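# Place each bottle on the ledge matching its cap colour

## Task

Set every bottle upright on the wall ledge whose coloured label strip is the same colour as that bottle's cap, with the bottle's entire base resting on the ledge.

## Robot and tools

Robot: two seven-joint arms, left_arm and right_arm, each ending in a two-finger gripper. Equal joint values on both arms give mirror-image postures. A gripper pose does not fix the elbow, so a big wrist turn can swing it.

Scene frame: origin on the plane z = 0, under the midpoint between the two arm bases, which sit 0.70 m above it. +z is up, +x points forward (the way both arms face), and left_arm is on the +y side. Image left/right does not match arm names. All positions are in metres; orientations are quaternions written w first (qw, qx, qy, qz). Reported hand positions and orientations can be a few centimetres off, more at long reach.

Gripper: the fingers point along the gripper's +z axis and close along its y axis. end_effector_position is the point between the pads when closed, just under 1 cm behind the tips. Closing pushes the fingertips about 17 mm further along +z, mostly while the pads are still more than 70 mm apart. Opening is a number from -1 (closed) to +1 (fully open, 0.145 m). A full close needs about 0.5 s or more. grip_measured reports the actual opening on that same scale. To hold something, keep commanding an opening well below grip_measured; lower means a harder squeeze, up to about 10 N per pad for objects up to about 11 cm wide. Closing fast can squeeze harder.

The row: every pose command is a row of 16 numbers, always both arms: left_arm x, y, z, qw, qx, qy, qz, opening, then right_arm x, y, z, qw, qx, qy, qz, opening. Position and quaternion are absolute targets for end_effector_position and end_effector_quat_wxyz in the scene frame (not offsets). To keep an arm still and not pressing, resend its last reported whole pose and its intended opening in every call. To keep an orientation steady, repeat your own target quaternion rather than the drifted reported one. A 0 opening is a real command, so resend the current opening to leave a gripper alone.

execute_actions(actions, cameras): actions is a list of actions; each action is a list of up to 15 rows, each row run for one 1/30 s step, the last row held to fill 15 steps (0.5 s). An action is refused for both arms if either target lies more than 0.6 m from that gripper's current position along any of its own axes; the whole call is refused if the first action fails this against the last reported state or any action is malformed. Empty actions just returns state and images. Each step the controller clips the target to within 90 mm and 16 degrees of the measured pose, so one action may fall short; the result's Hand target line shows where each arm is actually headed, and you send the rest next time. These results also list end_effector_position at some steps.

move(target, speed, blend, opening_speed, blocking, cameras): target is one 16-number row or a list of up to 15 rows (absolute poses, no 0.6 m limit). Each gripper goes straight from its Hand target toward the row, turning the short way. speed is m/s, 0.002 to 0.5, default 0.25 (turn rate up to twice that in rad/s); one number or one per target. blend (m) rounds corners in a list; 0 stops at each. opening_speed (0.2 or more per second on the -1..1 scale) makes finger changes gradual. Openings of the first row are sent at the start; later rows' openings are applied after all arms stop there. Whole move capped at 10 s. blocking=false returns after about 0.5 s while the move continues; a new move replaces it. Moves do not avoid obstacles or the other arm; grippers lag, stray and can overshoot speed, especially with a nearly straight arm. Faster contact hits harder; targets deeper past contact press harder. Result adds a move: line: done, off_target, moving, held or fault, plus limits (paced = clipped pose, held = steps withheld). Unnamed arms are done (within 3 mm and 2 degrees). Neither done nor off_target tells you about contact.

wait(seconds 0 to 10): lets time pass holding commands; a running move continues. stop(): brakes a running move. zoom_image(camera cam_high or cam_low, region [x0, y0, x1, y1] pixels, at most 504x504) gives a closer look at the latest image. read_manual(section "licences") returns licence text only. finished_scene(scene 1 or 2) ends the scene irreversibly; the bottles must stay in place without the robot.

Cameras: cam_high and cam_low, both 896x504, with calibration given (may be off by a couple of degrees and millimetres).

Result lines: Joint positions (last number per arm is the opening in metres), Joint velocities ("within noise" means still), Joint torques (whole drive output including arm weight; numbers 3 and 4 wrap at ±28 N m), Tool commands, Hand target, Time used.

Avoid: dropping bottles, releasing them while moving, knocking anything off the work area, fast or hard contacts, strong pushes, and arms colliding (the clearance check does not stop gripper-to-gripper contact). Holding loads, stretching an arm out or pushing at an unreachable pose heats motors; MOTOR HOT appears at 85 °C, and at 100 °C the arm faults for 30 to 60 s. Brief tugs on held items or pushes on loose objects may occur.

Each tool is called after "Call:" by a JSON object that holds its "name" and its "arguments", one argument or row to a line.

## Session

Call:
{"name": "zoom_image", "arguments": {
  "camera": "cam_low",
  "region": [320, 130, 620, 400]
}}

Call:
{"name": "zoom_image", "arguments": {
  "camera": "cam_high",
  "region": [420, 200, 690, 420]
}}

Call:
{"name": "execute_actions", "arguments": {
  "actions": []
}}

There is no camera image to zoom into. zoom_image works after the next result that has camera images. Camera images come with the result of a call that names cameras in "cameras".

There is no camera image to zoom into. zoom_image works after the next result that has camera images. Camera images come with the result of a call that names cameras in "cameras".

Scene clock: 0.00 s.
left_arm: end_effector_position=(+0.2239, +0.1828, +0.6144) grip_measured=+1.00 end_effector_quat_wxyz=(-0.319, +0.395, -0.515, +0.691) | right_arm: end_effector_position=(+0.4009, -0.1655, +0.3728) grip_measured=+1.00 end_effector_quat_wxyz=(+0.260, +0.265, +0.837, +0.401)
Joint positions: left_arm=[-1.106 0.942 0.535 2.339 -0.48 -0.199 -0.367 0.145] | right_arm=[0.583 0.619 -0.841 0.925 -1.182 -0.496 -0.047 0.145]
Joint velocities: within noise
Joint torques (N m): no reading
Motor temperatures (°C): left_arm=[21 21 22 20 21 23 21] | right_arm=[20 22 22 19 20 19 21]
Hand target: left_arm +0.2239, +0.1828, +0.6144; -0.319, +0.395, -0.515, +0.691 | right_arm +0.4009, -0.1655, +0.3728; +0.260, +0.265, +0.837, +0.401
Tool commands: left_gripper/opening=+1.0 right_gripper/opening=+1.0

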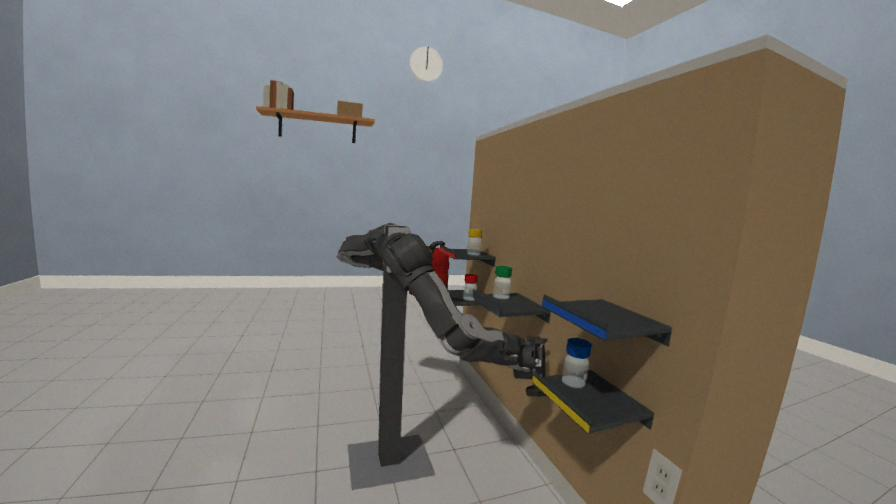

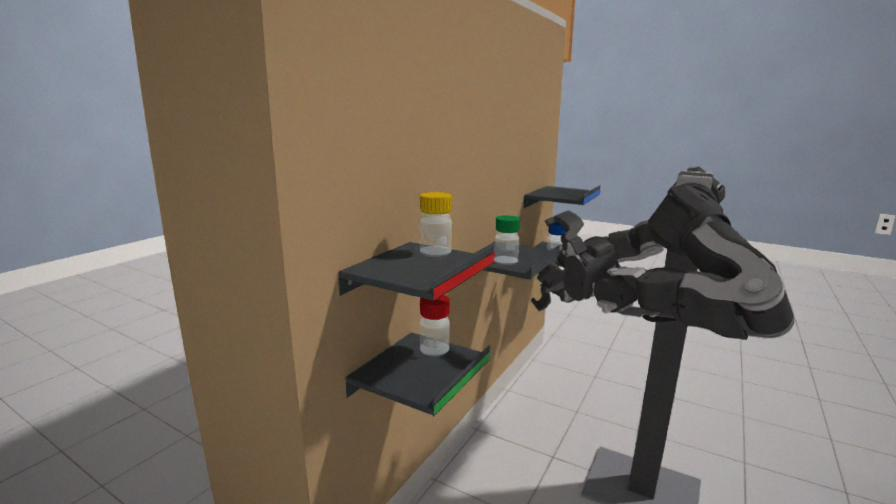

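Call:
{"name": "move", "arguments": {
  "target": [
    [0.27,0.26,0.56,0,0.7071,0,0.7071,0.3,0.27,-0.22,0.42,0,0.7071,0,0.7071,0.3],
    [0.27,0.305,0.503,-0.0616,0.7044,0.0616,0.7044,0.3,0.27,-0.333,0.5,0.0616,0.7044,-0.0616,0.7044,0.3]
  ],
  "blend": 0.03
}}

Call:
{"name": "zoom_image", "arguments": {
  "camera": "cam_low",
  "region": [320, 170, 640, 430]
}}

Call:
{"name": "zoom_image", "arguments": {
  "camera": "cam_high",
  "region": [420, 200, 690, 440]
}}

Scene clock: 32.80 s.
left_arm: end_effector_position=(+0.2705, +0.3051, +0.5047) grip_measured=+0.30 end_effector_quat_wxyz=(-0.062, +0.703, +0.061, +0.705) | right_arm: end_effector_position=(+0.2699, -0.3352, +0.5018) grip_measured=+0.30 end_effector_quat_wxyz=(+0.066, +0.702, -0.063, +0.707)
Joint positions: left_arm=[-0.643 0.8 0.111 1.901 0.737 -0.331 -0.344 0.098] | right_arm=[-0.611 0.668 0.284 1.799 0.729 -0.263 -0.106 0.098]
Joint velocities: within noise
Joint torques (N m): left_arm=[1.52 3.68 1.37 3.41 -0.08 -0.68 0.11] | right_arm=[0.8 4.52 1.8 3.55 0.11 -0.33 0.11]
Motor temperatures (°C): left_arm=[21 21 23 21 21 23 21] | right_arm=[22 23 22 20 20 19 21]
Hand target: left_arm +0.2700, +0.3050, +0.5030; -0.062, +0.704, +0.062, +0.704 | right_arm +0.2700, -0.3330, +0.5001; +0.062, +0.704, -0.062, +0.704
Off the commanded pose: left_arm 0.002 m, 0 deg | right_arm 0.003 m, 1 deg.
move: done

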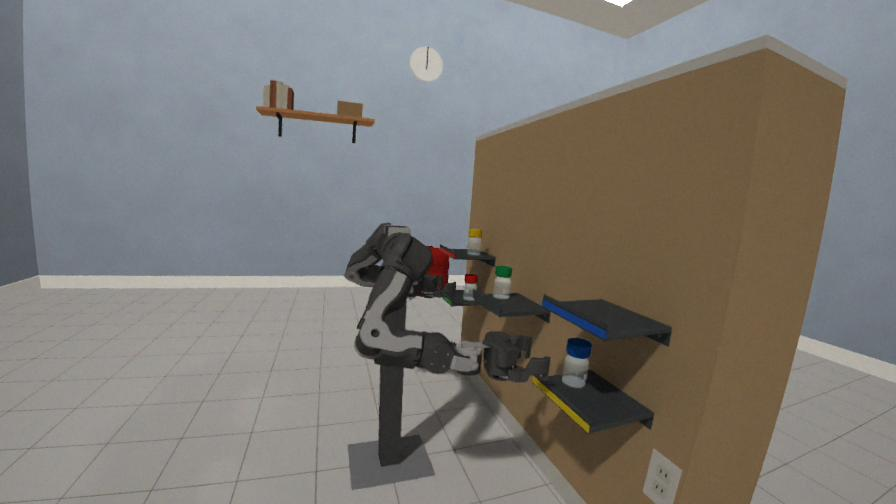

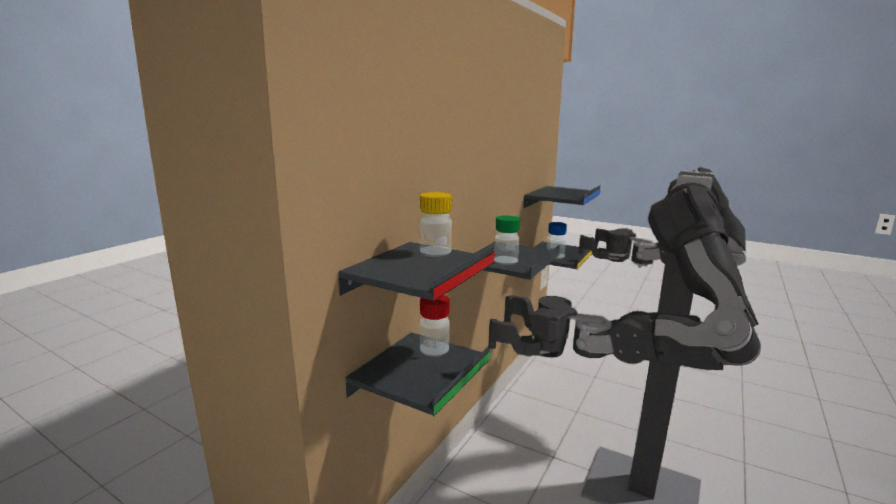

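Scaled by 1.575 from the camera's 896x504 image, which has a finer 1280x720 frame.

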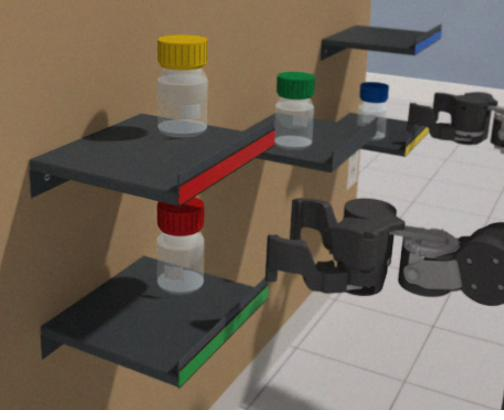

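Scaled by 1.867 from the camera's 896x504 image, which has a finer 1280x720 frame.

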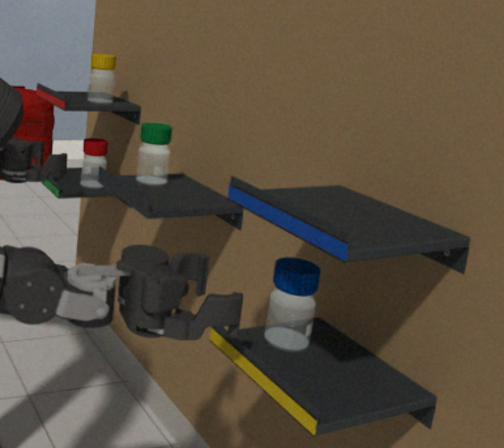

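Call:
{"name": "move", "arguments": {
  "target": [
    [0.407,0.329,0.503,-0.0616,0.7044,0.0616,0.7044,0.3,0.4,-0.352,0.5,0.0616,0.7044,-0.0616,0.7044,0.3],
    [0.407,0.329,0.503,-0.0616,0.7044,0.0616,0.7044,-0.95,0.4,-0.352,0.5,0.0616,0.7044,-0.0616,0.7044,-0.95],
    [0.407,0.329,0.533,-0.0616,0.7044,0.0616,0.7044,-0.95,0.4,-0.352,0.532,0.0616,0.7044,-0.0616,0.7044,-0.95],
    [0.24,0.30,0.533,-0.0616,0.7044,0.0616,0.7044,-0.95,0.24,-0.32,0.532,0.0616,0.7044,-0.0616,0.7044,-0.95]
  ],
  "speed": [0.2,0.1,0.1,0.2],
  "blend": [0,0,0.01,0]
}}

Scene clock: 69.20 s.
left_arm: end_effector_position=(+0.2390, +0.3017, +0.5292) grip_measured=-0.56 end_effector_quat_wxyz=(-0.064, +0.710, +0.065, +0.699) | right_arm: end_effector_position=(+0.2390, -0.3204, +0.5272) grip_measured=-0.43 end_effector_quat_wxyz=(+0.061, +0.711, -0.066, +0.698)
Joint positions: left_arm=[-0.899 0.762 0.311 2.096 0.755 -0.295 -0.345 0.033] | right_arm=[-0.819 0.595 0.44 2.032 0.741 -0.177 -0.111 0.043]
Joint velocities: within noise
Joint torques (N m): left_arm=[0.62 3.47 2.22 5.12 -0.14 -0.89 0.23] | right_arm=[0.2 3.84 4.12 4.1 -0.06 -0.75 0.2]
Motor temperatures (°C): left_arm=[21 22 23 22 21 24 21] | right_arm=[21 23 22 20 20 19 21]
Hand target: left_arm +0.2400, +0.3000, +0.5330; -0.062, +0.704, +0.062, +0.704 | right_arm +0.2400, -0.3200, +0.5320; +0.062, +0.704, -0.062, +0.704
Off the commanded pose: left_arm 0.004 m, 1 deg | right_arm 0.005 m, 1 deg.
move: off_target (left_arm, right_arm); target 2's new opening was sent with left_arm's hand 0.004 m and 1 deg from that target

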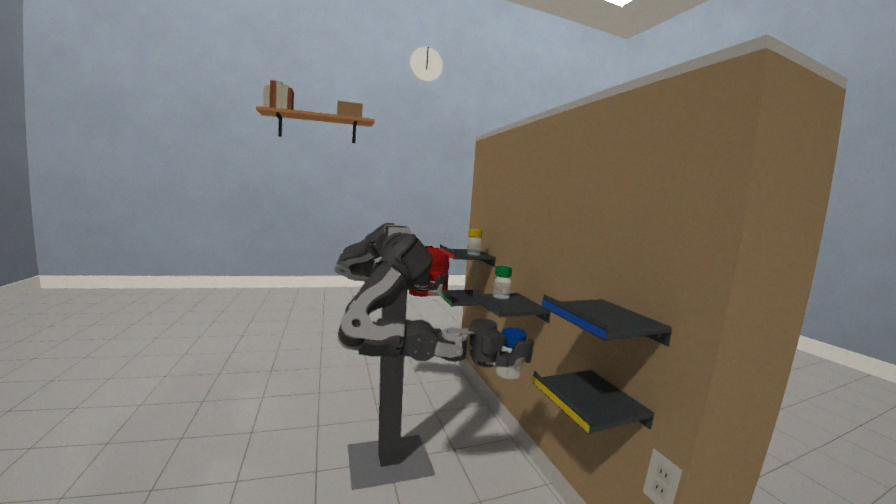

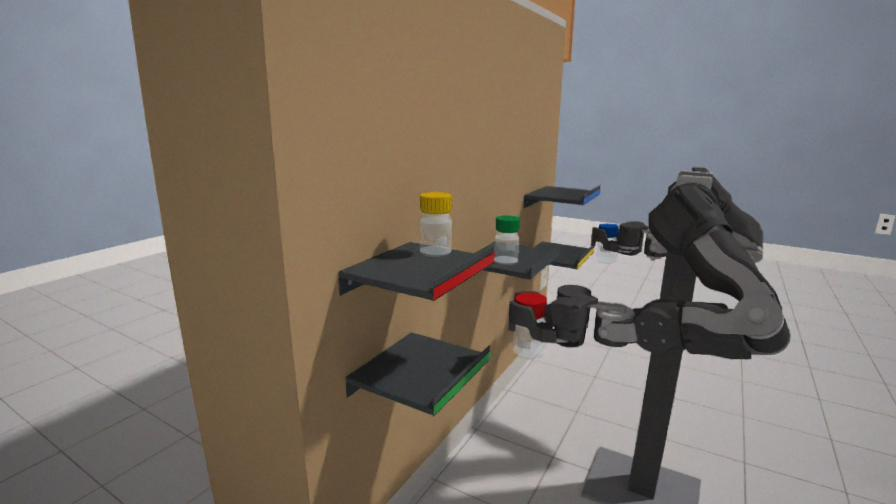

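Call:
{"name": "move", "arguments": {
  "target": [
    [0.24,0.33,0.66,-0.0616,0.7044,0.0616,0.7044,-0.95,0.24,-0.34,0.66,0.0616,0.7044,-0.0616,0.7044,-0.95],
    [0.27,0.39,0.735,-0.1228,0.6964,0.1228,0.6964,-0.95,0.27,-0.37,0.735,0.1228,0.6964,-0.1228,0.6964,-0.95],
    [0.395,0.43,0.73,-0.1228,0.6964,0.1228,0.6964,-0.95,0.395,-0.42,0.73,0.1228,0.6964,-0.1228,0.6964,-0.95]
  ],
  "speed": [0.25,0.2,0.15],
  "blend": [0.03,0.03,0]
}}

Call:
{"name": "zoom_image", "arguments": {
  "camera": "cam_low",
  "region": [320, 150, 620, 420]
}}

Call:
{"name": "zoom_image", "arguments": {
  "camera": "cam_high",
  "region": [420, 200, 690, 440]
}}

Scene clock: 79.47 s.
left_arm: end_effector_position=(+0.3952, +0.4302, +0.7280) grip_measured=-0.56 end_effector_quat_wxyz=(-0.125, +0.699, +0.122, +0.693) | right_arm: end_effector_position=(+0.3950, -0.4201, +0.7276) grip_measured=-0.51 end_effector_quat_wxyz=(+0.134, +0.699, -0.108, +0.694)
Joint positions: left_arm=[-1.316 1.7 1.433 1.433 1.584 0.127 -0.342 0.033] | right_arm=[-1.311 1.697 1.421 1.478 1.559 0.124 -0.371 0.037]
Joint velocities: within noise
Joint torques (N m): left_arm=[5.87 1.99 4.25 0.21 0.02 -0.79 0.2] | right_arm=[4.07 2.23 5.97 0.44 -0.06 -0.66 -0.08]
Motor temperatures (°C): left_arm=[21 22 23 22 21 24 21] | right_arm=[21 23 23 20 20 20 21]
Hand target: left_arm +0.3950, +0.4301, +0.7299; -0.123, +0.696, +0.123, +0.696 | right_arm +0.3949, -0.4200, +0.7300; +0.133, +0.695, -0.110, +0.698
Off the commanded pose: left_arm 0.002 m, 1 deg | right_arm 0.002 m, 2 deg.
joint sent to its limit (left arm) — joint 5 (forearm roll), upper limit. The joint targets still meet the commanded pose.
joint sent to its limit (right arm) — joint 1 (shoulder pitch), lower limit; joint 5 (forearm roll), upper limit. The joint targets still meet the commanded pose.
move: done

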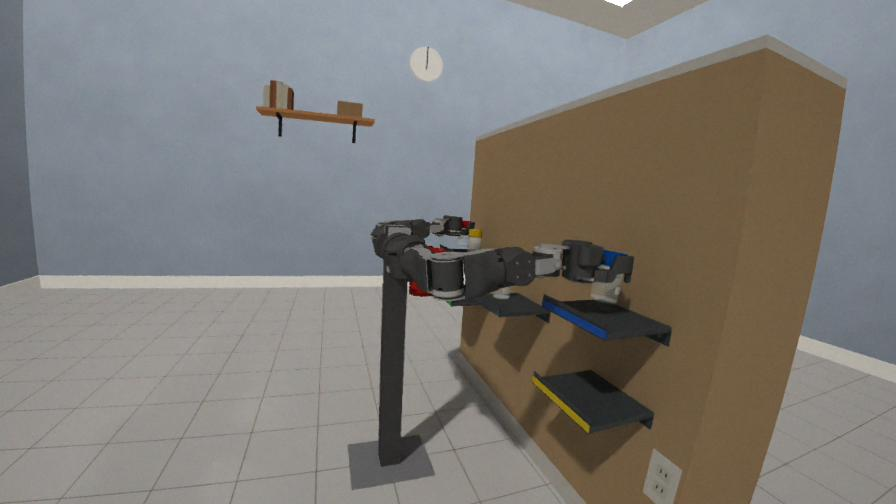

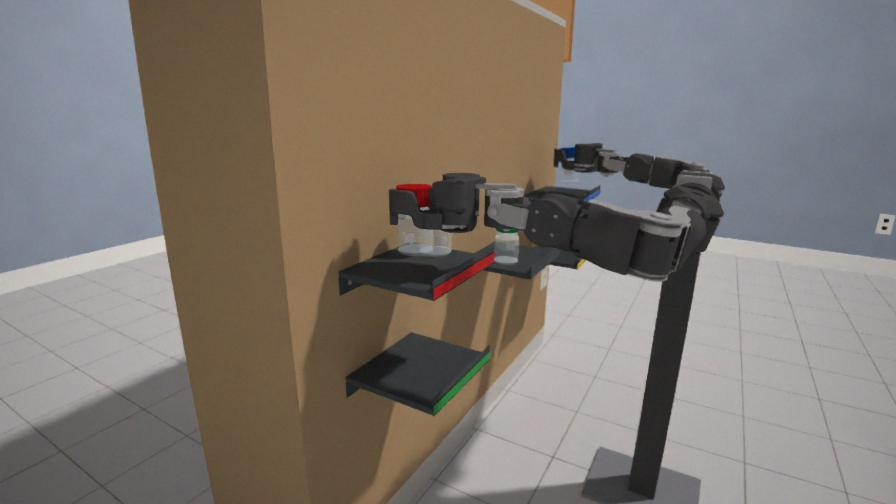

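Scaled by 1.680 from the camera's 896x504 image, which has a finer 1280x720 frame.

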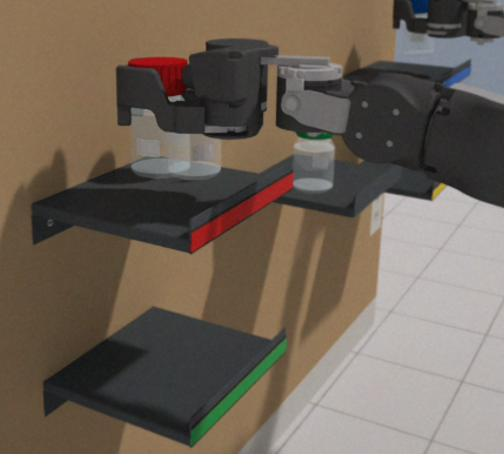

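Scaled by 1.867 from the camera's 896x504 image, which has a finer 1280x720 frame.

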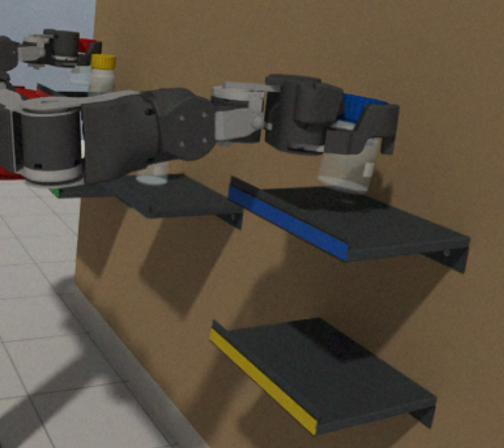

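Call:
{"name": "move", "arguments": {
  "target": [0.395,0.43,0.682,-0.1228,0.6964,0.1228,0.6964,-0.95,0.395,-0.42,0.68,0.1228,0.6964,-0.1228,0.6964,-0.95],
  "speed": 0.06
}}

Call:
{"name": "zoom_image", "arguments": {
  "camera": "cam_low",
  "region": [370, 170, 530, 300]
}}

Call:
{"name": "zoom_image", "arguments": {
  "camera": "cam_high",
  "region": [520, 230, 690, 350]
}}

Scene clock: 88.30 s.
left_arm: end_effector_position=(+0.3946, +0.4299, +0.7008) grip_measured=-0.56 end_effector_quat_wxyz=(-0.126, +0.672, +0.120, +0.720) | right_arm: end_effector_position=(+0.3945, -0.4197, +0.6967) grip_measured=-0.51 end_effector_quat_wxyz=(+0.138, +0.673, -0.106, +0.719)
Joint positions: left_arm=[-1.393 1.69 1.338 1.445 1.579 -0.118 -0.342 0.033] | right_arm=[-1.299 1.695 1.21 1.49 1.553 -0.143 -0.39 0.037]
Joint velocities: within noise
Joint torques (N m): left_arm=[2.2 1.62 0.25 0.43 0.21 0.35 0.08] | right_arm=[1.78 2.52 0.73 0.44 0.09 0.41 -0.1]
Motor temperatures (°C): left_arm=[21 21 24 22 21 24 21] | right_arm=[21 23 23 20 20 20 21]
Hand target: left_arm +0.3944, +0.4299, +0.6822; -0.128, +0.696, +0.118, +0.697 | right_arm +0.3943, -0.4199, +0.6802; +0.141, +0.694, -0.105, +0.698
Off the commanded pose: left_arm 0.019 m, 4 deg | right_arm 0.017 m, 5 deg.
joint sent to its limit (left arm) — joint 1 (shoulder pitch), lower limit; joint 5 (forearm roll), upper limit. The joint targets still meet the commanded pose.
joint sent to its limit (right arm) — joint 1 (shoulder pitch), lower limit; joint 5 (forearm roll), upper limit. The joint targets are off in orientation, not in position.
move: off_target (left_arm, right_arm)

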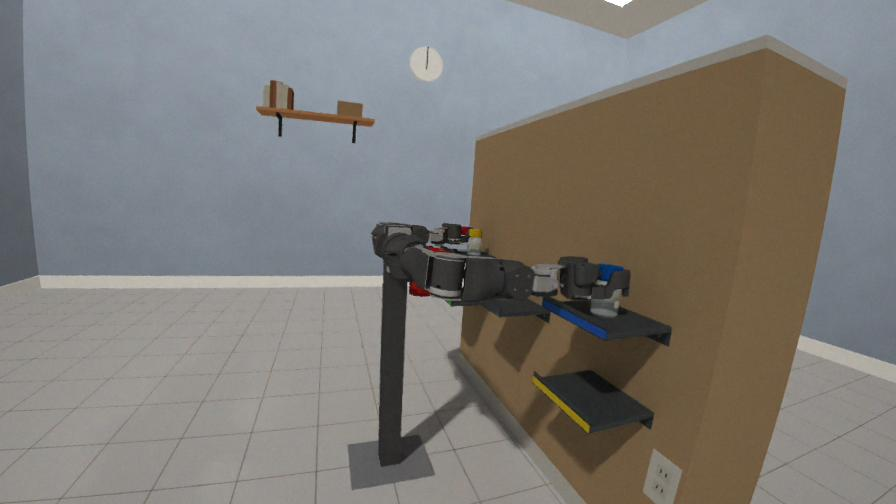

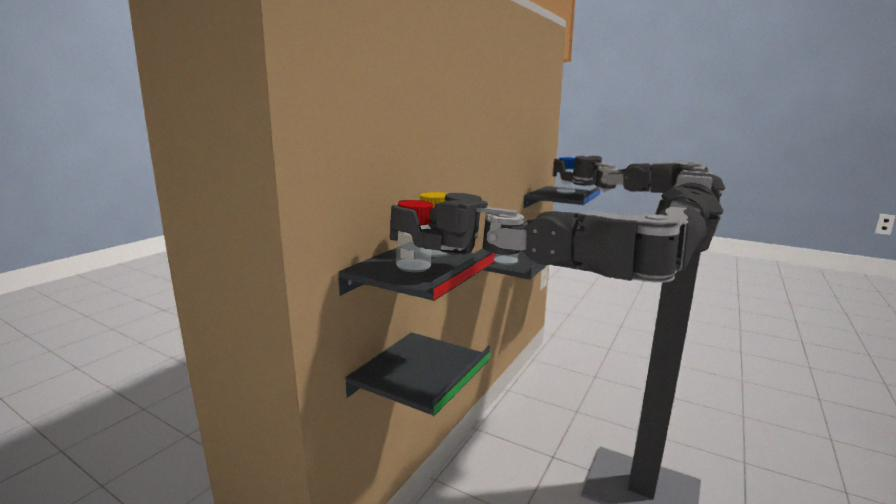

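Scaled by 3.150 from the camera's 896x504 image, which has a finer 1280x720 frame.

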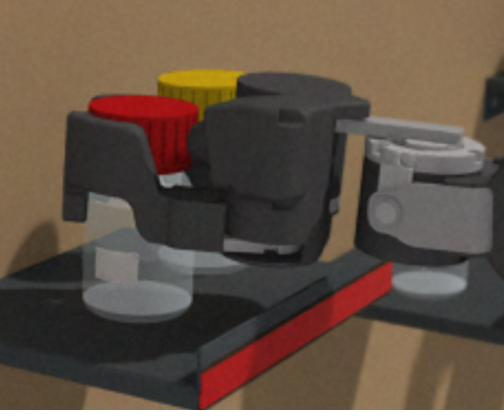

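Scaled by 2.965 from the camera's 896x504 image, which has a finer 1280x720 frame.

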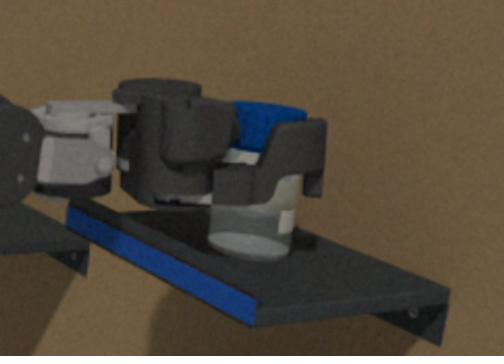

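Call:
{"name": "move", "arguments": {
  "target": [
    [0.395,0.43,0.6995,-0.1228,0.6964,0.1228,0.6964,-0.95,0.395,-0.42,0.6955,0.1228,0.6964,-0.1228,0.6964,-0.95],
    [0.395,0.43,0.6995,-0.1228,0.6964,0.1228,0.6964,-0.12,0.395,-0.42,0.6955,0.1228,0.6964,-0.1228,0.6964,-0.05],
    [0.26,0.38,0.7,-0.1228,0.6964,0.1228,0.6964,-0.12,0.26,-0.37,0.7,0.1228,0.6964,-0.1228,0.6964,-0.05],
    [0.26,0.2,0.62,0,0.7071,0,0.7071,0.2,0.26,-0.35,0.65,0.1228,0.6964,-0.1228,0.6964,0.2]
  ],
  "speed": [0.06,0.1,0.15,0.25],
  "blend": [0,0,0,0],
  "opening_speed": 1.2
}}

Call:
{"name": "zoom_image", "arguments": {
  "camera": "cam_low",
  "region": [320, 170, 640, 430]
}}

Call:
{"name": "zoom_image", "arguments": {
  "camera": "cam_high",
  "region": [420, 200, 690, 440]
}}

Scene clock: 106.27 s.
left_arm: end_effector_position=(+0.2607, +0.1996, +0.6212) grip_measured=+0.20 end_effector_quat_wxyz=(+0.030, +0.658, -0.031, +0.752) | right_arm: end_effector_position=(+0.2600, -0.3502, +0.6508) grip_measured=+0.20 end_effector_quat_wxyz=(+0.123, +0.696, -0.122, +0.697)
Joint positions: left_arm=[-1.407 1.521 0.649 2.433 0.819 -0.535 -0.94 0.09] | right_arm=[-1.262 1.056 1.089 2.277 1.319 -0.06 -0.583 0.09]
Joint velocities: within noise
Joint torques (N m): left_arm=[1.96 1.36 1.01 2.59 -0.29 -0.5 -0.12] | right_arm=[0.49 2.18 2.77 1.51 -0.26 -0.51 -0.16]
Motor temperatures (°C): left_arm=[21 21 24 21 21 24 21] | right_arm=[21 23 23 20 20 20 21]
Hand target: left_arm +0.2605, +0.2003, +0.6196; +0.029, +0.660, -0.029, +0.751 | right_arm +0.2600, -0.3500, +0.6500; +0.123, +0.696, -0.123, +0.696
Off the commanded pose: left_arm 0.001 m, 9 deg | right_arm 0.001 m, 0 deg.
joint read past its limit (left arm) — joint 4 (elbow), upper limit, where the elbow is as bent as it goes.
joint sent to its limit (left arm) — joint 4 (elbow), upper limit, where the elbow is as bent as it goes. The joint targets are off in orientation, not in position.
move: off_target (left_arm); target 2's new opening was sent with right_arm's hand 0.001 m and 3 deg from that target; target 4's new opening was sent with left_arm's hand 0.001 m and 9 deg from that target

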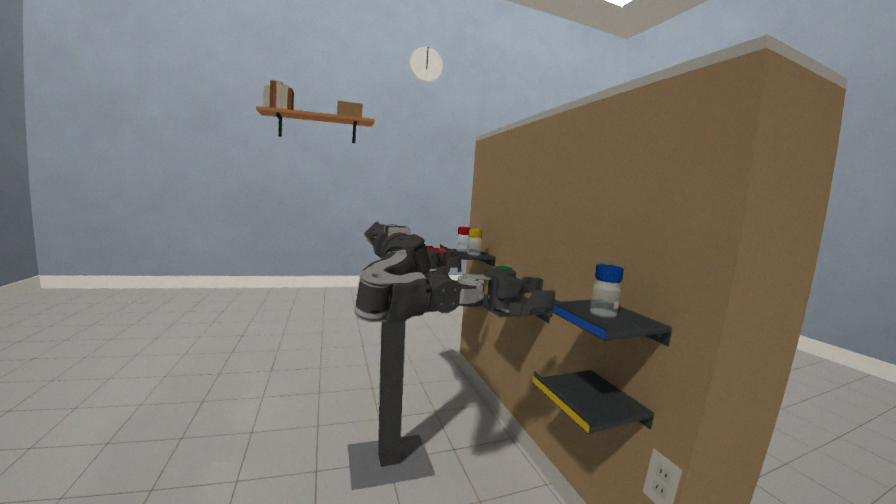

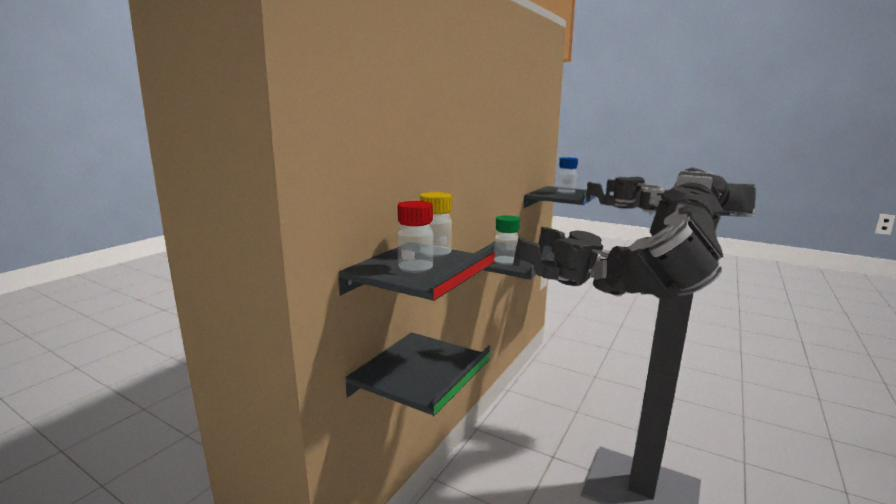

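Scaled by 1.575 from the camera's 896x504 image, which has a finer 1280x720 frame.

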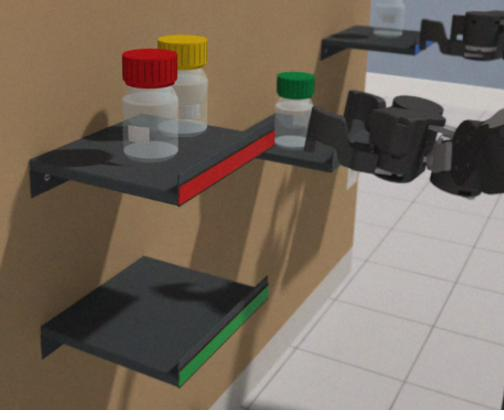

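Scaled by 1.867 from the camera's 896x504 image, which has a finer 1280x720 frame.

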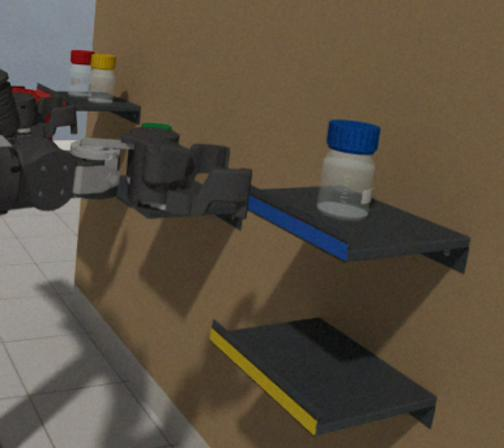

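Call:
{"name": "move", "arguments": {
  "target": [
    [0.28,0.035,0.6,0,0.7071,0,0.7071,0.2,0.26,-0.35,0.65,0.1228,0.6964,-0.1228,0.6964,0.2],
    [0.397,0.036,0.594,0,0.7071,0,0.7071,0.2,0.26,-0.35,0.65,0.1228,0.6964,-0.1228,0.6964,0.2],
    [0.397,0.036,0.594,0,0.7071,0,0.7071,-0.95,0.26,-0.35,0.65,0.1228,0.6964,-0.1228,0.6964,0.2],
    [0.397,0.036,0.643,0,0.7071,0,0.7071,-0.95,0.26,-0.35,0.65,0.1228,0.6964,-0.1228,0.6964,0.2],
    [0.27,0.06,0.643,0,0.7071,0,0.7071,-0.95,0.26,-0.35,0.65,0.1228,0.6964,-0.1228,0.6964,0.2]
  ],
  "speed": [0.2,0.17,0.1,0.1,0.2],
  "blend": [0.02,0,0,0.01,0]
}}

Scene clock: 124.03 s.
left_arm: end_effector_position=(+0.2700, +0.0598, +0.6455) grip_measured=-0.95 end_effector_quat_wxyz=(+0.224, +0.650, -0.215, +0.694) | right_arm: end_effector_position=(+0.2600, -0.3502, +0.6508) grip_measured=+0.20 end_effector_quat_wxyz=(+0.123, +0.696, -0.122, +0.697)
Joint positions: left_arm=[-1.407 2.009 0.939 2.433 1.185 -0.405 -0.728 0.004] | right_arm=[-1.262 1.056 1.089 2.277 1.319 -0.06 -0.583 0.09]
Joint velocities: within noise
Joint torques (N m): left_arm=[4.39 1.02 1.28 1.52 -0.23 -0.41 -0.06] | right_arm=[0.75 2.28 2.66 1.51 -0.28 -0.51 -0.14]
Motor temperatures (°C): left_arm=[21 21 24 21 21 24 21] | right_arm=[20 23 23 20 20 20 21]
Hand target: left_arm +0.2704, +0.0605, +0.6430; +0.221, +0.653, -0.215, +0.692 | right_arm +0.2600, -0.3500, +0.6500; +0.123, +0.696, -0.123, +0.696
Off the commanded pose: left_arm 0.002 m, 36 deg; orientation clipped | right_arm 0.001 m, 0 deg.
joint read past its limit (left arm) — joint 4 (elbow), upper limit, where the elbow is as bent as it goes.
joint sent to its limit (left arm) — joint 1 (shoulder pitch), lower limit; joint 2 (shoulder roll), upper limit; joint 4 (elbow), upper limit, where the elbow is as bent as it goes. The joint targets are off in orientation, not in position.
move: off_target (left_arm); target 3's new opening was sent with left_arm's hand 0.078 m and 42 deg from that target; limits=paced

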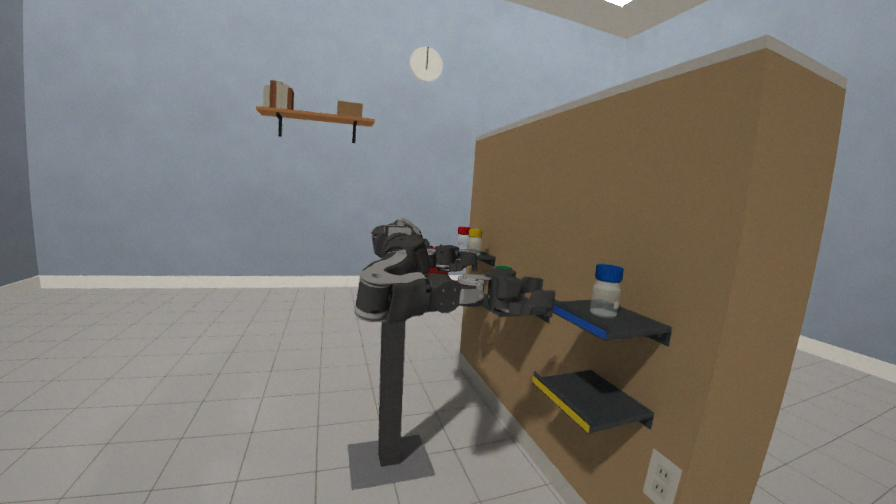

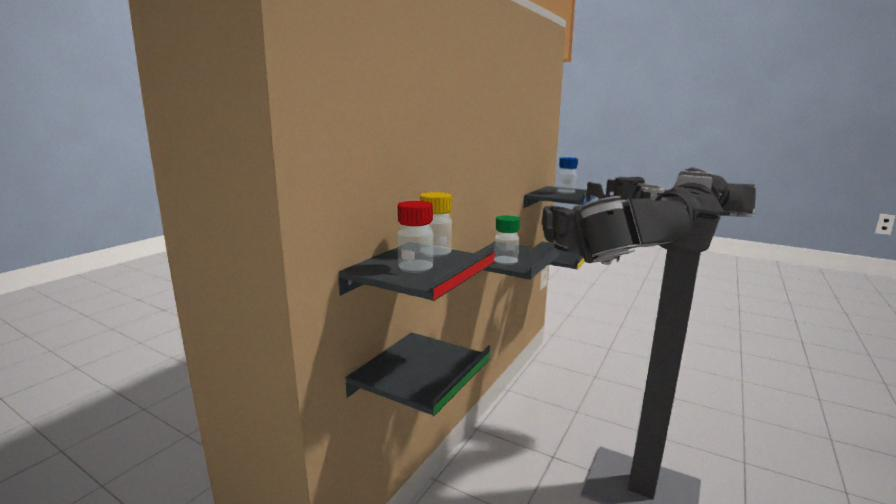

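Call:
{"name": "move", "arguments": {
  "target": [
    [0.26,0.25,0.56,-0.0616,0.7044,0.0616,0.7044,0.2,0.26,-0.35,0.65,0.1228,0.6964,-0.1228,0.6964,0.2],
    [0.26,0.26,0.45,0,0.7071,0,0.7071,0.2,0.26,-0.35,0.65,0.1228,0.6964,-0.1228,0.6964,0.2],
    [0.26,0.14,0.42,0,0.7071,0,0.7071,0.2,0.26,-0.35,0.65,0.1228,0.6964,-0.1228,0.6964,0.2],
    [0.265,0.04,0.59,0,0.7071,0,0.7071,0.2,0.26,-0.35,0.65,0.1228,0.6964,-0.1228,0.6964,0.2]
  ],
  "speed": 0.25,
  "blend": [0.03,0.03,0.03,0]
}}

Scene clock: 142.10 s.
left_arm: end_effector_position=(+0.2640, +0.0425, +0.5917) grip_measured=+0.20 end_effector_quat_wxyz=(+0.294, +0.748, -0.284, +0.522) | right_arm: end_effector_position=(+0.2600, -0.3502, +0.6508) grip_measured=+0.20 end_effector_quat_wxyz=(+0.123, +0.696, -0.122, +0.697)
Joint positions: left_arm=[-1.407 2.011 1.005 2.318 1.567 -0.126 -0.299 0.09] | right_arm=[-1.262 1.056 1.089 2.277 1.319 -0.06 -0.583 0.09]
Joint velocities: within noise
Joint torques (N m): left_arm=[4.68 0.65 2.8 0.94 -0.08 -0.5 0.32] | right_arm=[0.65 2.28 2.7 1.5 -0.29 -0.48 -0.12]
Motor temperatures (°C): left_arm=[21 21 24 21 21 24 21] | right_arm=[20 23 23 19 20 20 21]
Hand target: left_arm +0.2640, +0.0425, +0.5910; +0.295, +0.748, -0.286, +0.521 | right_arm +0.2600, -0.3500, +0.6500; +0.123, +0.696, -0.123, +0.696
Off the commanded pose: left_arm 0.003 m, 52 deg; orientation clipped | right_arm 0.001 m, 0 deg.
joint read past its limit (left arm) — joint 2 (shoulder roll), upper limit.
joint sent to its limit (left arm) — joint 1 (shoulder pitch), lower limit; joint 2 (shoulder roll), upper limit. The joint targets are off in orientation, not in position.
move: off_target (left_arm); limits=paced

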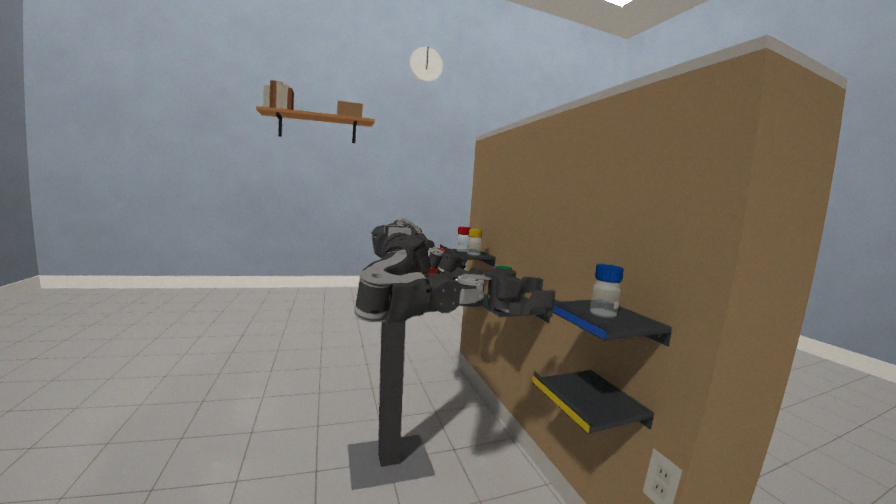

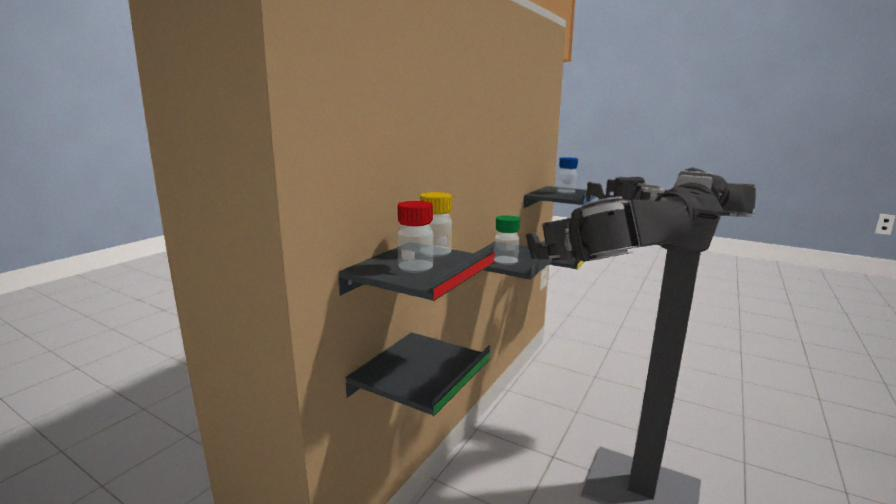

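Call:
{"name": "move", "arguments": {
  "target": [
    [0.27,0.2,0.5,0,0.7071,0,0.7071,0.2,0.26,-0.35,0.65,0.1228,0.6964,-0.1228,0.6964,0.2],
    [0.26,0.21,0.34,0,0.924,0,0.383,0.2,0.26,-0.35,0.65,0.1228,0.6964,-0.1228,0.6964,0.2],
    [0.18,0.19,0.2,0,0.991,0,0.131,0.2,0.26,-0.35,0.65,0.1228,0.6964,-0.1228,0.6964,0.2]
  ],
  "speed": 0.35,
  "blend": [0.03,0.03,0],
  "cameras": ["cam_low"]
}}

Scene clock: 173.47 s.
left_arm: end_effector_position=(+0.1549, +0.2404, +0.3580) grip_measured=+0.20 end_effector_quat_wxyz=(+0.104, +0.962, -0.204, +0.147) | right_arm: end_effector_position=(+0.2600, -0.3502, +0.6508) grip_measured=+0.20 end_effector_quat_wxyz=(+0.123, +0.696, -0.122, +0.697)
Joint positions: left_arm=[-1.407 1.979 0.131 1.891 1.584 -0.056 -0.114 0.09] | right_arm=[-1.262 1.056 1.089 2.277 1.319 -0.06 -0.583 0.09]
Joint velocities: within noise
Joint torques (N m): left_arm=[3.55 0.7 0.18 1.98 0.13 -0.16 0.34] | right_arm=[0.67 2.31 2.78 1.43 -0.28 -0.5 -0.14]
Motor temperatures (°C): left_arm=[22 21 24 21 21 24 21] | right_arm=[20 23 23 19 20 20 21]
Hand target: left_arm +0.1517, +0.2399, +0.3574; +0.107, +0.963, -0.203, +0.142 | right_arm +0.2600, -0.3500, +0.6500; +0.123, +0.696, -0.123, +0.696
Off the commanded pose: left_arm 0.168 m, 27 deg; position and orientation clipped | right_arm 0.001 m, 0 deg.
joint sent to its limit (left arm) — joint 1 (shoulder pitch), lower limit; joint 5 (forearm roll), upper limit. The joint targets are off in position and orientation.
move: off_target (left_arm); limits=paced
Images, in order (width x height): cam_low 896x504.

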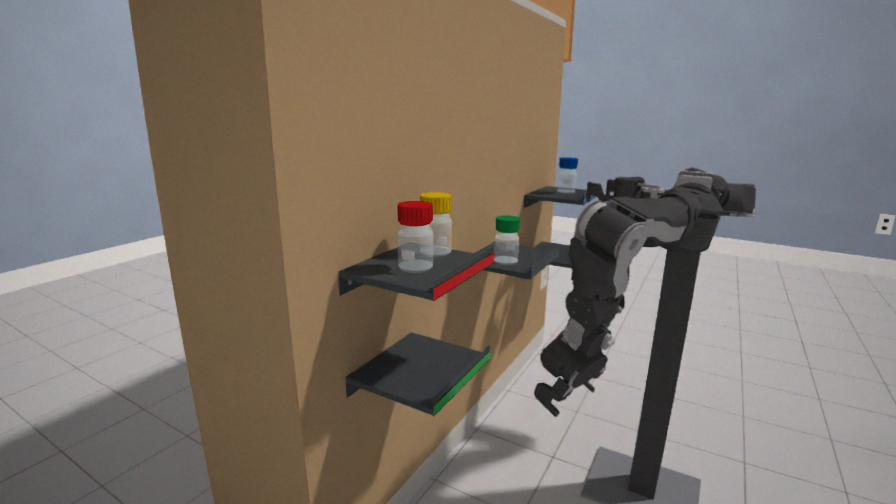

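Call:
{"name": "move", "arguments": {
  "target": [
    [0.18,0.36,0.22,0,0.991,0,0.131,0.2,0.26,-0.35,0.65,0.1228,0.6964,-0.1228,0.6964,0.2],
    [0.18,0.22,0.17,0,0.991,0,0.131,0.2,0.26,-0.35,0.65,0.1228,0.6964,-0.1228,0.6964,0.2],
    [0.27,0.19,0.36,0,0.866,0,0.5,0.2,0.26,-0.35,0.65,0.1228,0.6964,-0.1228,0.6964,0.2]
  ],
  "speed": 0.35,
  "blend": [0.03,0.03,0],
  "cameras": ["cam_low"]
}}

Scene clock: 186.53 s.
left_arm: end_effector_position=(+0.2495, +0.2084, +0.4014) grip_measured=+0.20 end_effector_quat_wxyz=(+0.118, +0.919, -0.213, +0.309) | right_arm: end_effector_position=(+0.2600, -0.3502, +0.6508) grip_measured=+0.20 end_effector_quat_wxyz=(+0.123, +0.696, -0.122, +0.697)
Joint positions: left_arm=[-1.407 2.012 0.375 1.858 1.585 -0.151 -0.129 0.09] | right_arm=[-1.262 1.056 1.089 2.277 1.319 -0.06 -0.583 0.09]
Joint velocities: within noise
Joint torques (N m): left_arm=[4.81 0.96 1.72 1.28 0.1 -0.4 0.11] | right_arm=[0.38 2.36 2.73 1.5 -0.27 -0.49 -0.12]
Motor temperatures (°C): left_arm=[22 21 24 21 21 24 21] | right_arm=[20 23 23 19 20 20 21]
Hand target: left_arm +0.2488, +0.2088, +0.4007; +0.117, +0.920, -0.212, +0.307 | right_arm +0.2600, -0.3500, +0.6500; +0.123, +0.696, -0.123, +0.696
Off the commanded pose: left_arm 0.050 m, 36 deg; orientation clipped | right_arm 0.001 m, 0 deg.
joint read past its limit (left arm) — joint 2 (shoulder roll), upper limit.
joint sent to its limit (left arm) — joint 1 (shoulder pitch), lower limit; joint 2 (shoulder roll), upper limit; joint 5 (forearm roll), upper limit. The joint targets are off in position and orientation.
move: off_target (left_arm); limits=paced
Images, in order (width x height): cam_low 896x504.

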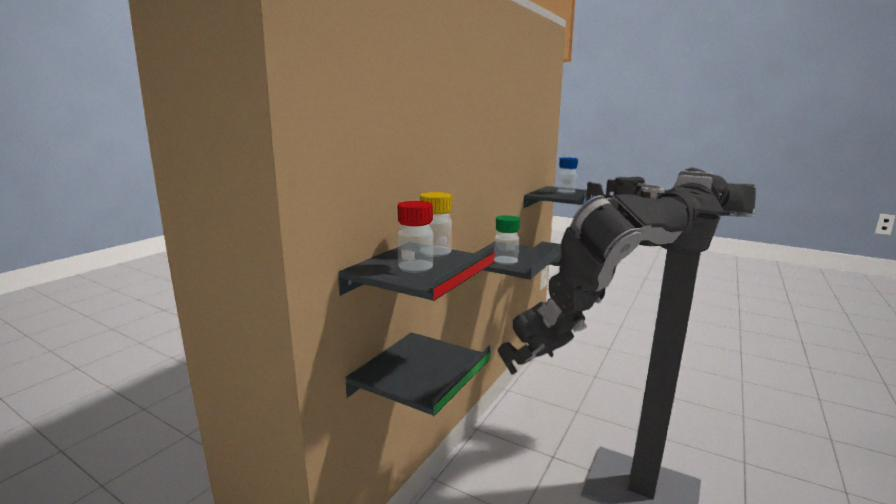

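Call:
{"name": "move", "arguments": {
  "target": [
    [0.26,0.22,0.37,-0.04,-0.585,0.680,-0.44,0.2,0.26,-0.35,0.65,0.1228,0.6964,-0.1228,0.6964,0.2],
    [0.355,0.14,0.366,-0.04,-0.585,0.680,-0.44,0.2,0.26,-0.35,0.65,0.1228,0.6964,-0.1228,0.6964,0.2]
  ],
  "speed": 0.5,
  "blend": [0.03,0],
  "cameras": ["cam_low"]
}}

Scene clock: 206.13 s.
left_arm: end_effector_position=(+0.2994, +0.1873, +0.4435) grip_measured=+0.20 end_effector_quat_wxyz=(+0.015, -0.613, +0.678, -0.406) | right_arm: end_effector_position=(+0.2600, -0.3502, +0.6508) grip_measured=+0.20 end_effector_quat_wxyz=(+0.123, +0.696, -0.122, +0.697)
Joint positions: left_arm=[-1.406 2.012 0.59 1.718 0.485 -0.185 0.013 0.09] | right_arm=[-1.262 1.056 1.089 2.277 1.319 -0.06 -0.583 0.09]
Joint velocities: within noise
Joint torques (N m): left_arm=[5.42 0.83 2.37 0.88 0.24 -0.24 -0.01] | right_arm=[0.7 2.52 2.74 1.48 -0.28 -0.51 -0.12]
Motor temperatures (°C): left_arm=[22 21 24 21 21 24 21] | right_arm=[20 23 23 19 20 20 21]
Hand target: left_arm +0.2975, +0.1876, +0.4417; +0.012, -0.615, +0.678, -0.402 | right_arm +0.2600, -0.3500, +0.6500; +0.123, +0.696, -0.123, +0.696
Off the commanded pose: left_arm 0.107 m, 8 deg; position clipped | right_arm 0.001 m, 0 deg.
joint read past its limit (left arm) — joint 2 (shoulder roll), upper limit.
joint sent to its limit (left arm) — joint 1 (shoulder pitch), lower limit; joint 2 (shoulder roll), upper limit. The joint targets are off in position and orientation.
move: off_target (left_arm); limits=paced
Images, in order (width x height): cam_low 896x504.

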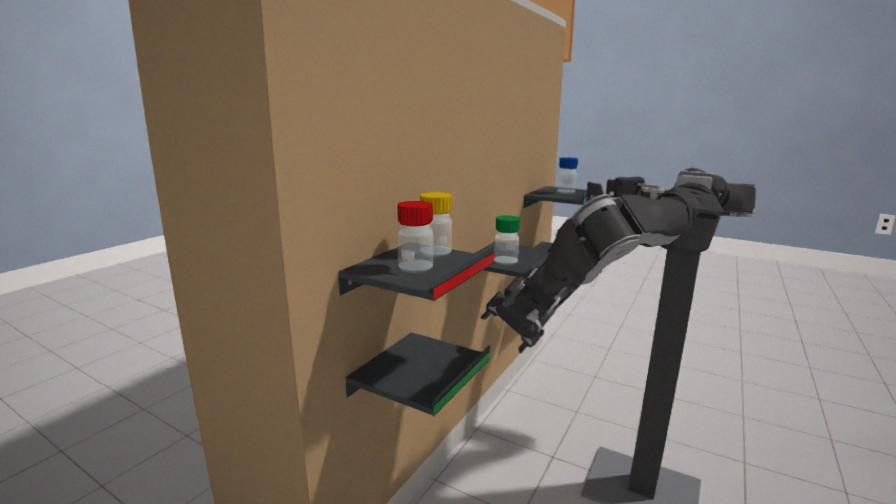

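Call:
{"name": "move", "arguments": {
  "target": [
    [0.22,0.30,0.38,-0.242,0.97,0,0,0.2,0.26,-0.35,0.65,0.1228,0.6964,-0.1228,0.6964,0.2],
    [0.17,0.40,0.21,-0.242,0.97,0,0,0.2,0.26,-0.35,0.65,0.1228,0.6964,-0.1228,0.6964,0.2]
  ],
  "speed": 0.4,
  "blend": [0.05,0],
  "cameras": ["cam_low"]
}}

Scene clock: 229.07 s.
left_arm: end_effector_position=(+0.1438, +0.3890, +0.3399) grip_measured=+0.20 end_effector_quat_wxyz=(-0.089, +0.983, -0.133, +0.085) | right_arm: end_effector_position=(+0.2600, -0.3502, +0.6508) grip_measured=+0.20 end_effector_quat_wxyz=(+0.123, +0.696, -0.122, +0.697)
Joint positions: left_arm=[-1.407 1.866 0.071 1.551 1.585 0.083 -0.137 0.09] | right_arm=[-1.262 1.056 1.089 2.277 1.319 -0.06 -0.583 0.09]
Joint velocities: within noise
Joint torques (N m): left_arm=[3.05 1.46 0.64 -0.13 0.13 -0.15 0.01] | right_arm=[0.7 2.39 2.63 1.48 -0.27 -0.48 -0.14]
Motor temperatures (°C): left_arm=[22 21 24 21 21 24 21] | right_arm=[20 23 23 19 20 20 21]
Hand target: left_arm +0.1431, +0.3893, +0.3396; -0.090, +0.984, -0.132, +0.084 | right_arm +0.2600, -0.3500, +0.6500; +0.123, +0.696, -0.123, +0.696
Off the commanded pose: left_arm 0.133 m, 25 deg; position and orientation clipped | right_arm 0.001 m, 0 deg.
joint sent to its limit (left arm) — joint 1 (shoulder pitch), lower limit; joint 5 (forearm roll), upper limit. The joint targets are off in position and orientation.
move: off_target (left_arm); limits=paced
Images, in order (width x height): cam_low 896x504.

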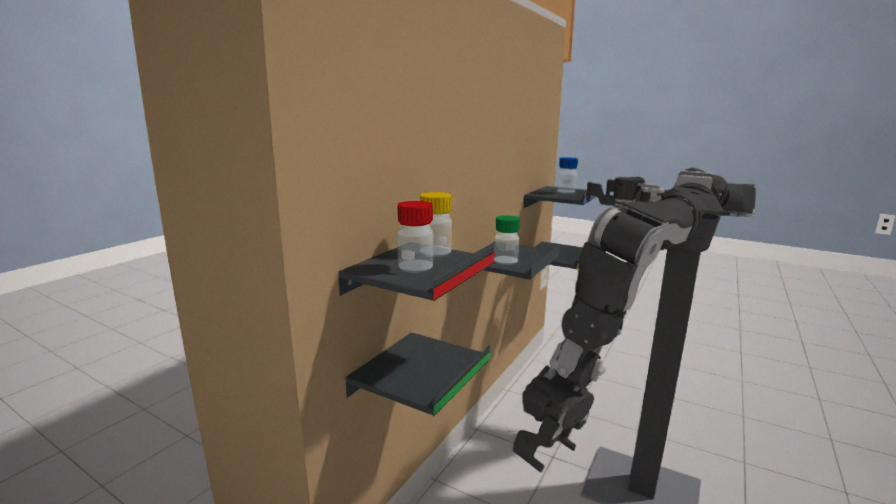

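Call:
{"name": "move", "arguments": {
  "target": [
    [0.2,0.46,0.32,-0.171,0.686,-0.686,-0.171,0.2,0.26,-0.35,0.65,0.1228,0.6964,-0.1228,0.6964,0.2],
    [0.2,0.40,0.2,-0.171,0.686,-0.686,-0.171,0.2,0.26,-0.35,0.65,0.1228,0.6964,-0.1228,0.6964,0.2]
  ],
  "speed": 0.5,
  "blend": [0.03,0],
  "cameras": ["cam_low"]
}}

Scene clock: 243.53 s.
left_arm: end_effector_position=(+0.1695, +0.3858, +0.3449) grip_measured=+0.20 end_effector_quat_wxyz=(-0.117, +0.687, -0.717, -0.008) | right_arm: end_effector_position=(+0.2600, -0.3502, +0.6508) grip_measured=+0.20 end_effector_quat_wxyz=(+0.123, +0.696, -0.122, +0.697)
Joint positions: left_arm=[-1.407 2.01 0.063 1.523 0.367 0.151 0.091 0.09] | right_arm=[-1.262 1.056 1.089 2.277 1.319 -0.06 -0.583 0.09]
Joint velocities: within noise
Joint torques (N m): left_arm=[4.05 1.52 0.64 -0.14 0.13 0.13 -0.07] | right_arm=[0.62 2.36 2.63 1.48 -0.28 -0.52 -0.12]
Motor temperatures (°C): left_arm=[22 21 23 21 21 24 21] | right_arm=[20 23 23 19 20 20 21]
Hand target: left_arm +0.1698, +0.3856, +0.3447; -0.118, +0.687, -0.717, -0.007 | right_arm +0.2600, -0.3500, +0.6500; +0.123, +0.696, -0.123, +0.696
Off the commanded pose: left_arm 0.149 m, 20 deg; position and orientation clipped | right_arm 0.001 m, 0 deg.
joint sent to its limit (left arm) — joint 1 (shoulder pitch), lower limit; joint 2 (shoulder roll), upper limit. The joint targets are off in position and orientation.
move: off_target (left_arm); limits=paced
Images, in order (width x height): cam_low 896x504.

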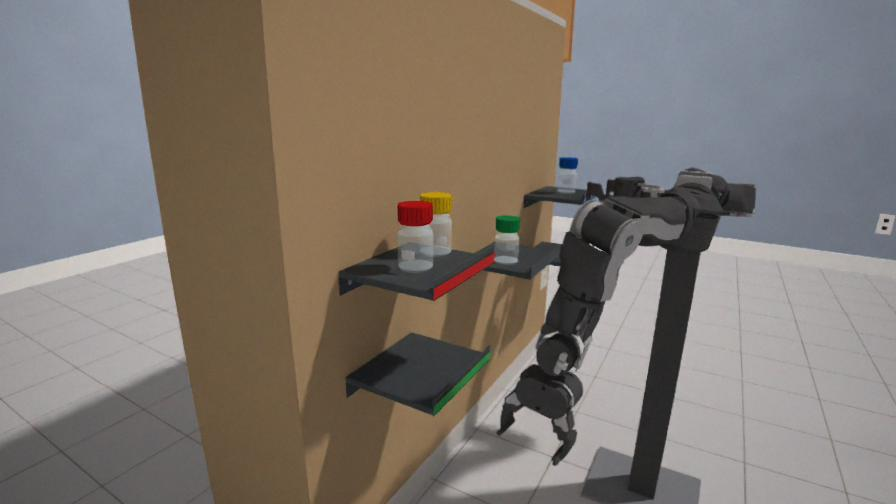

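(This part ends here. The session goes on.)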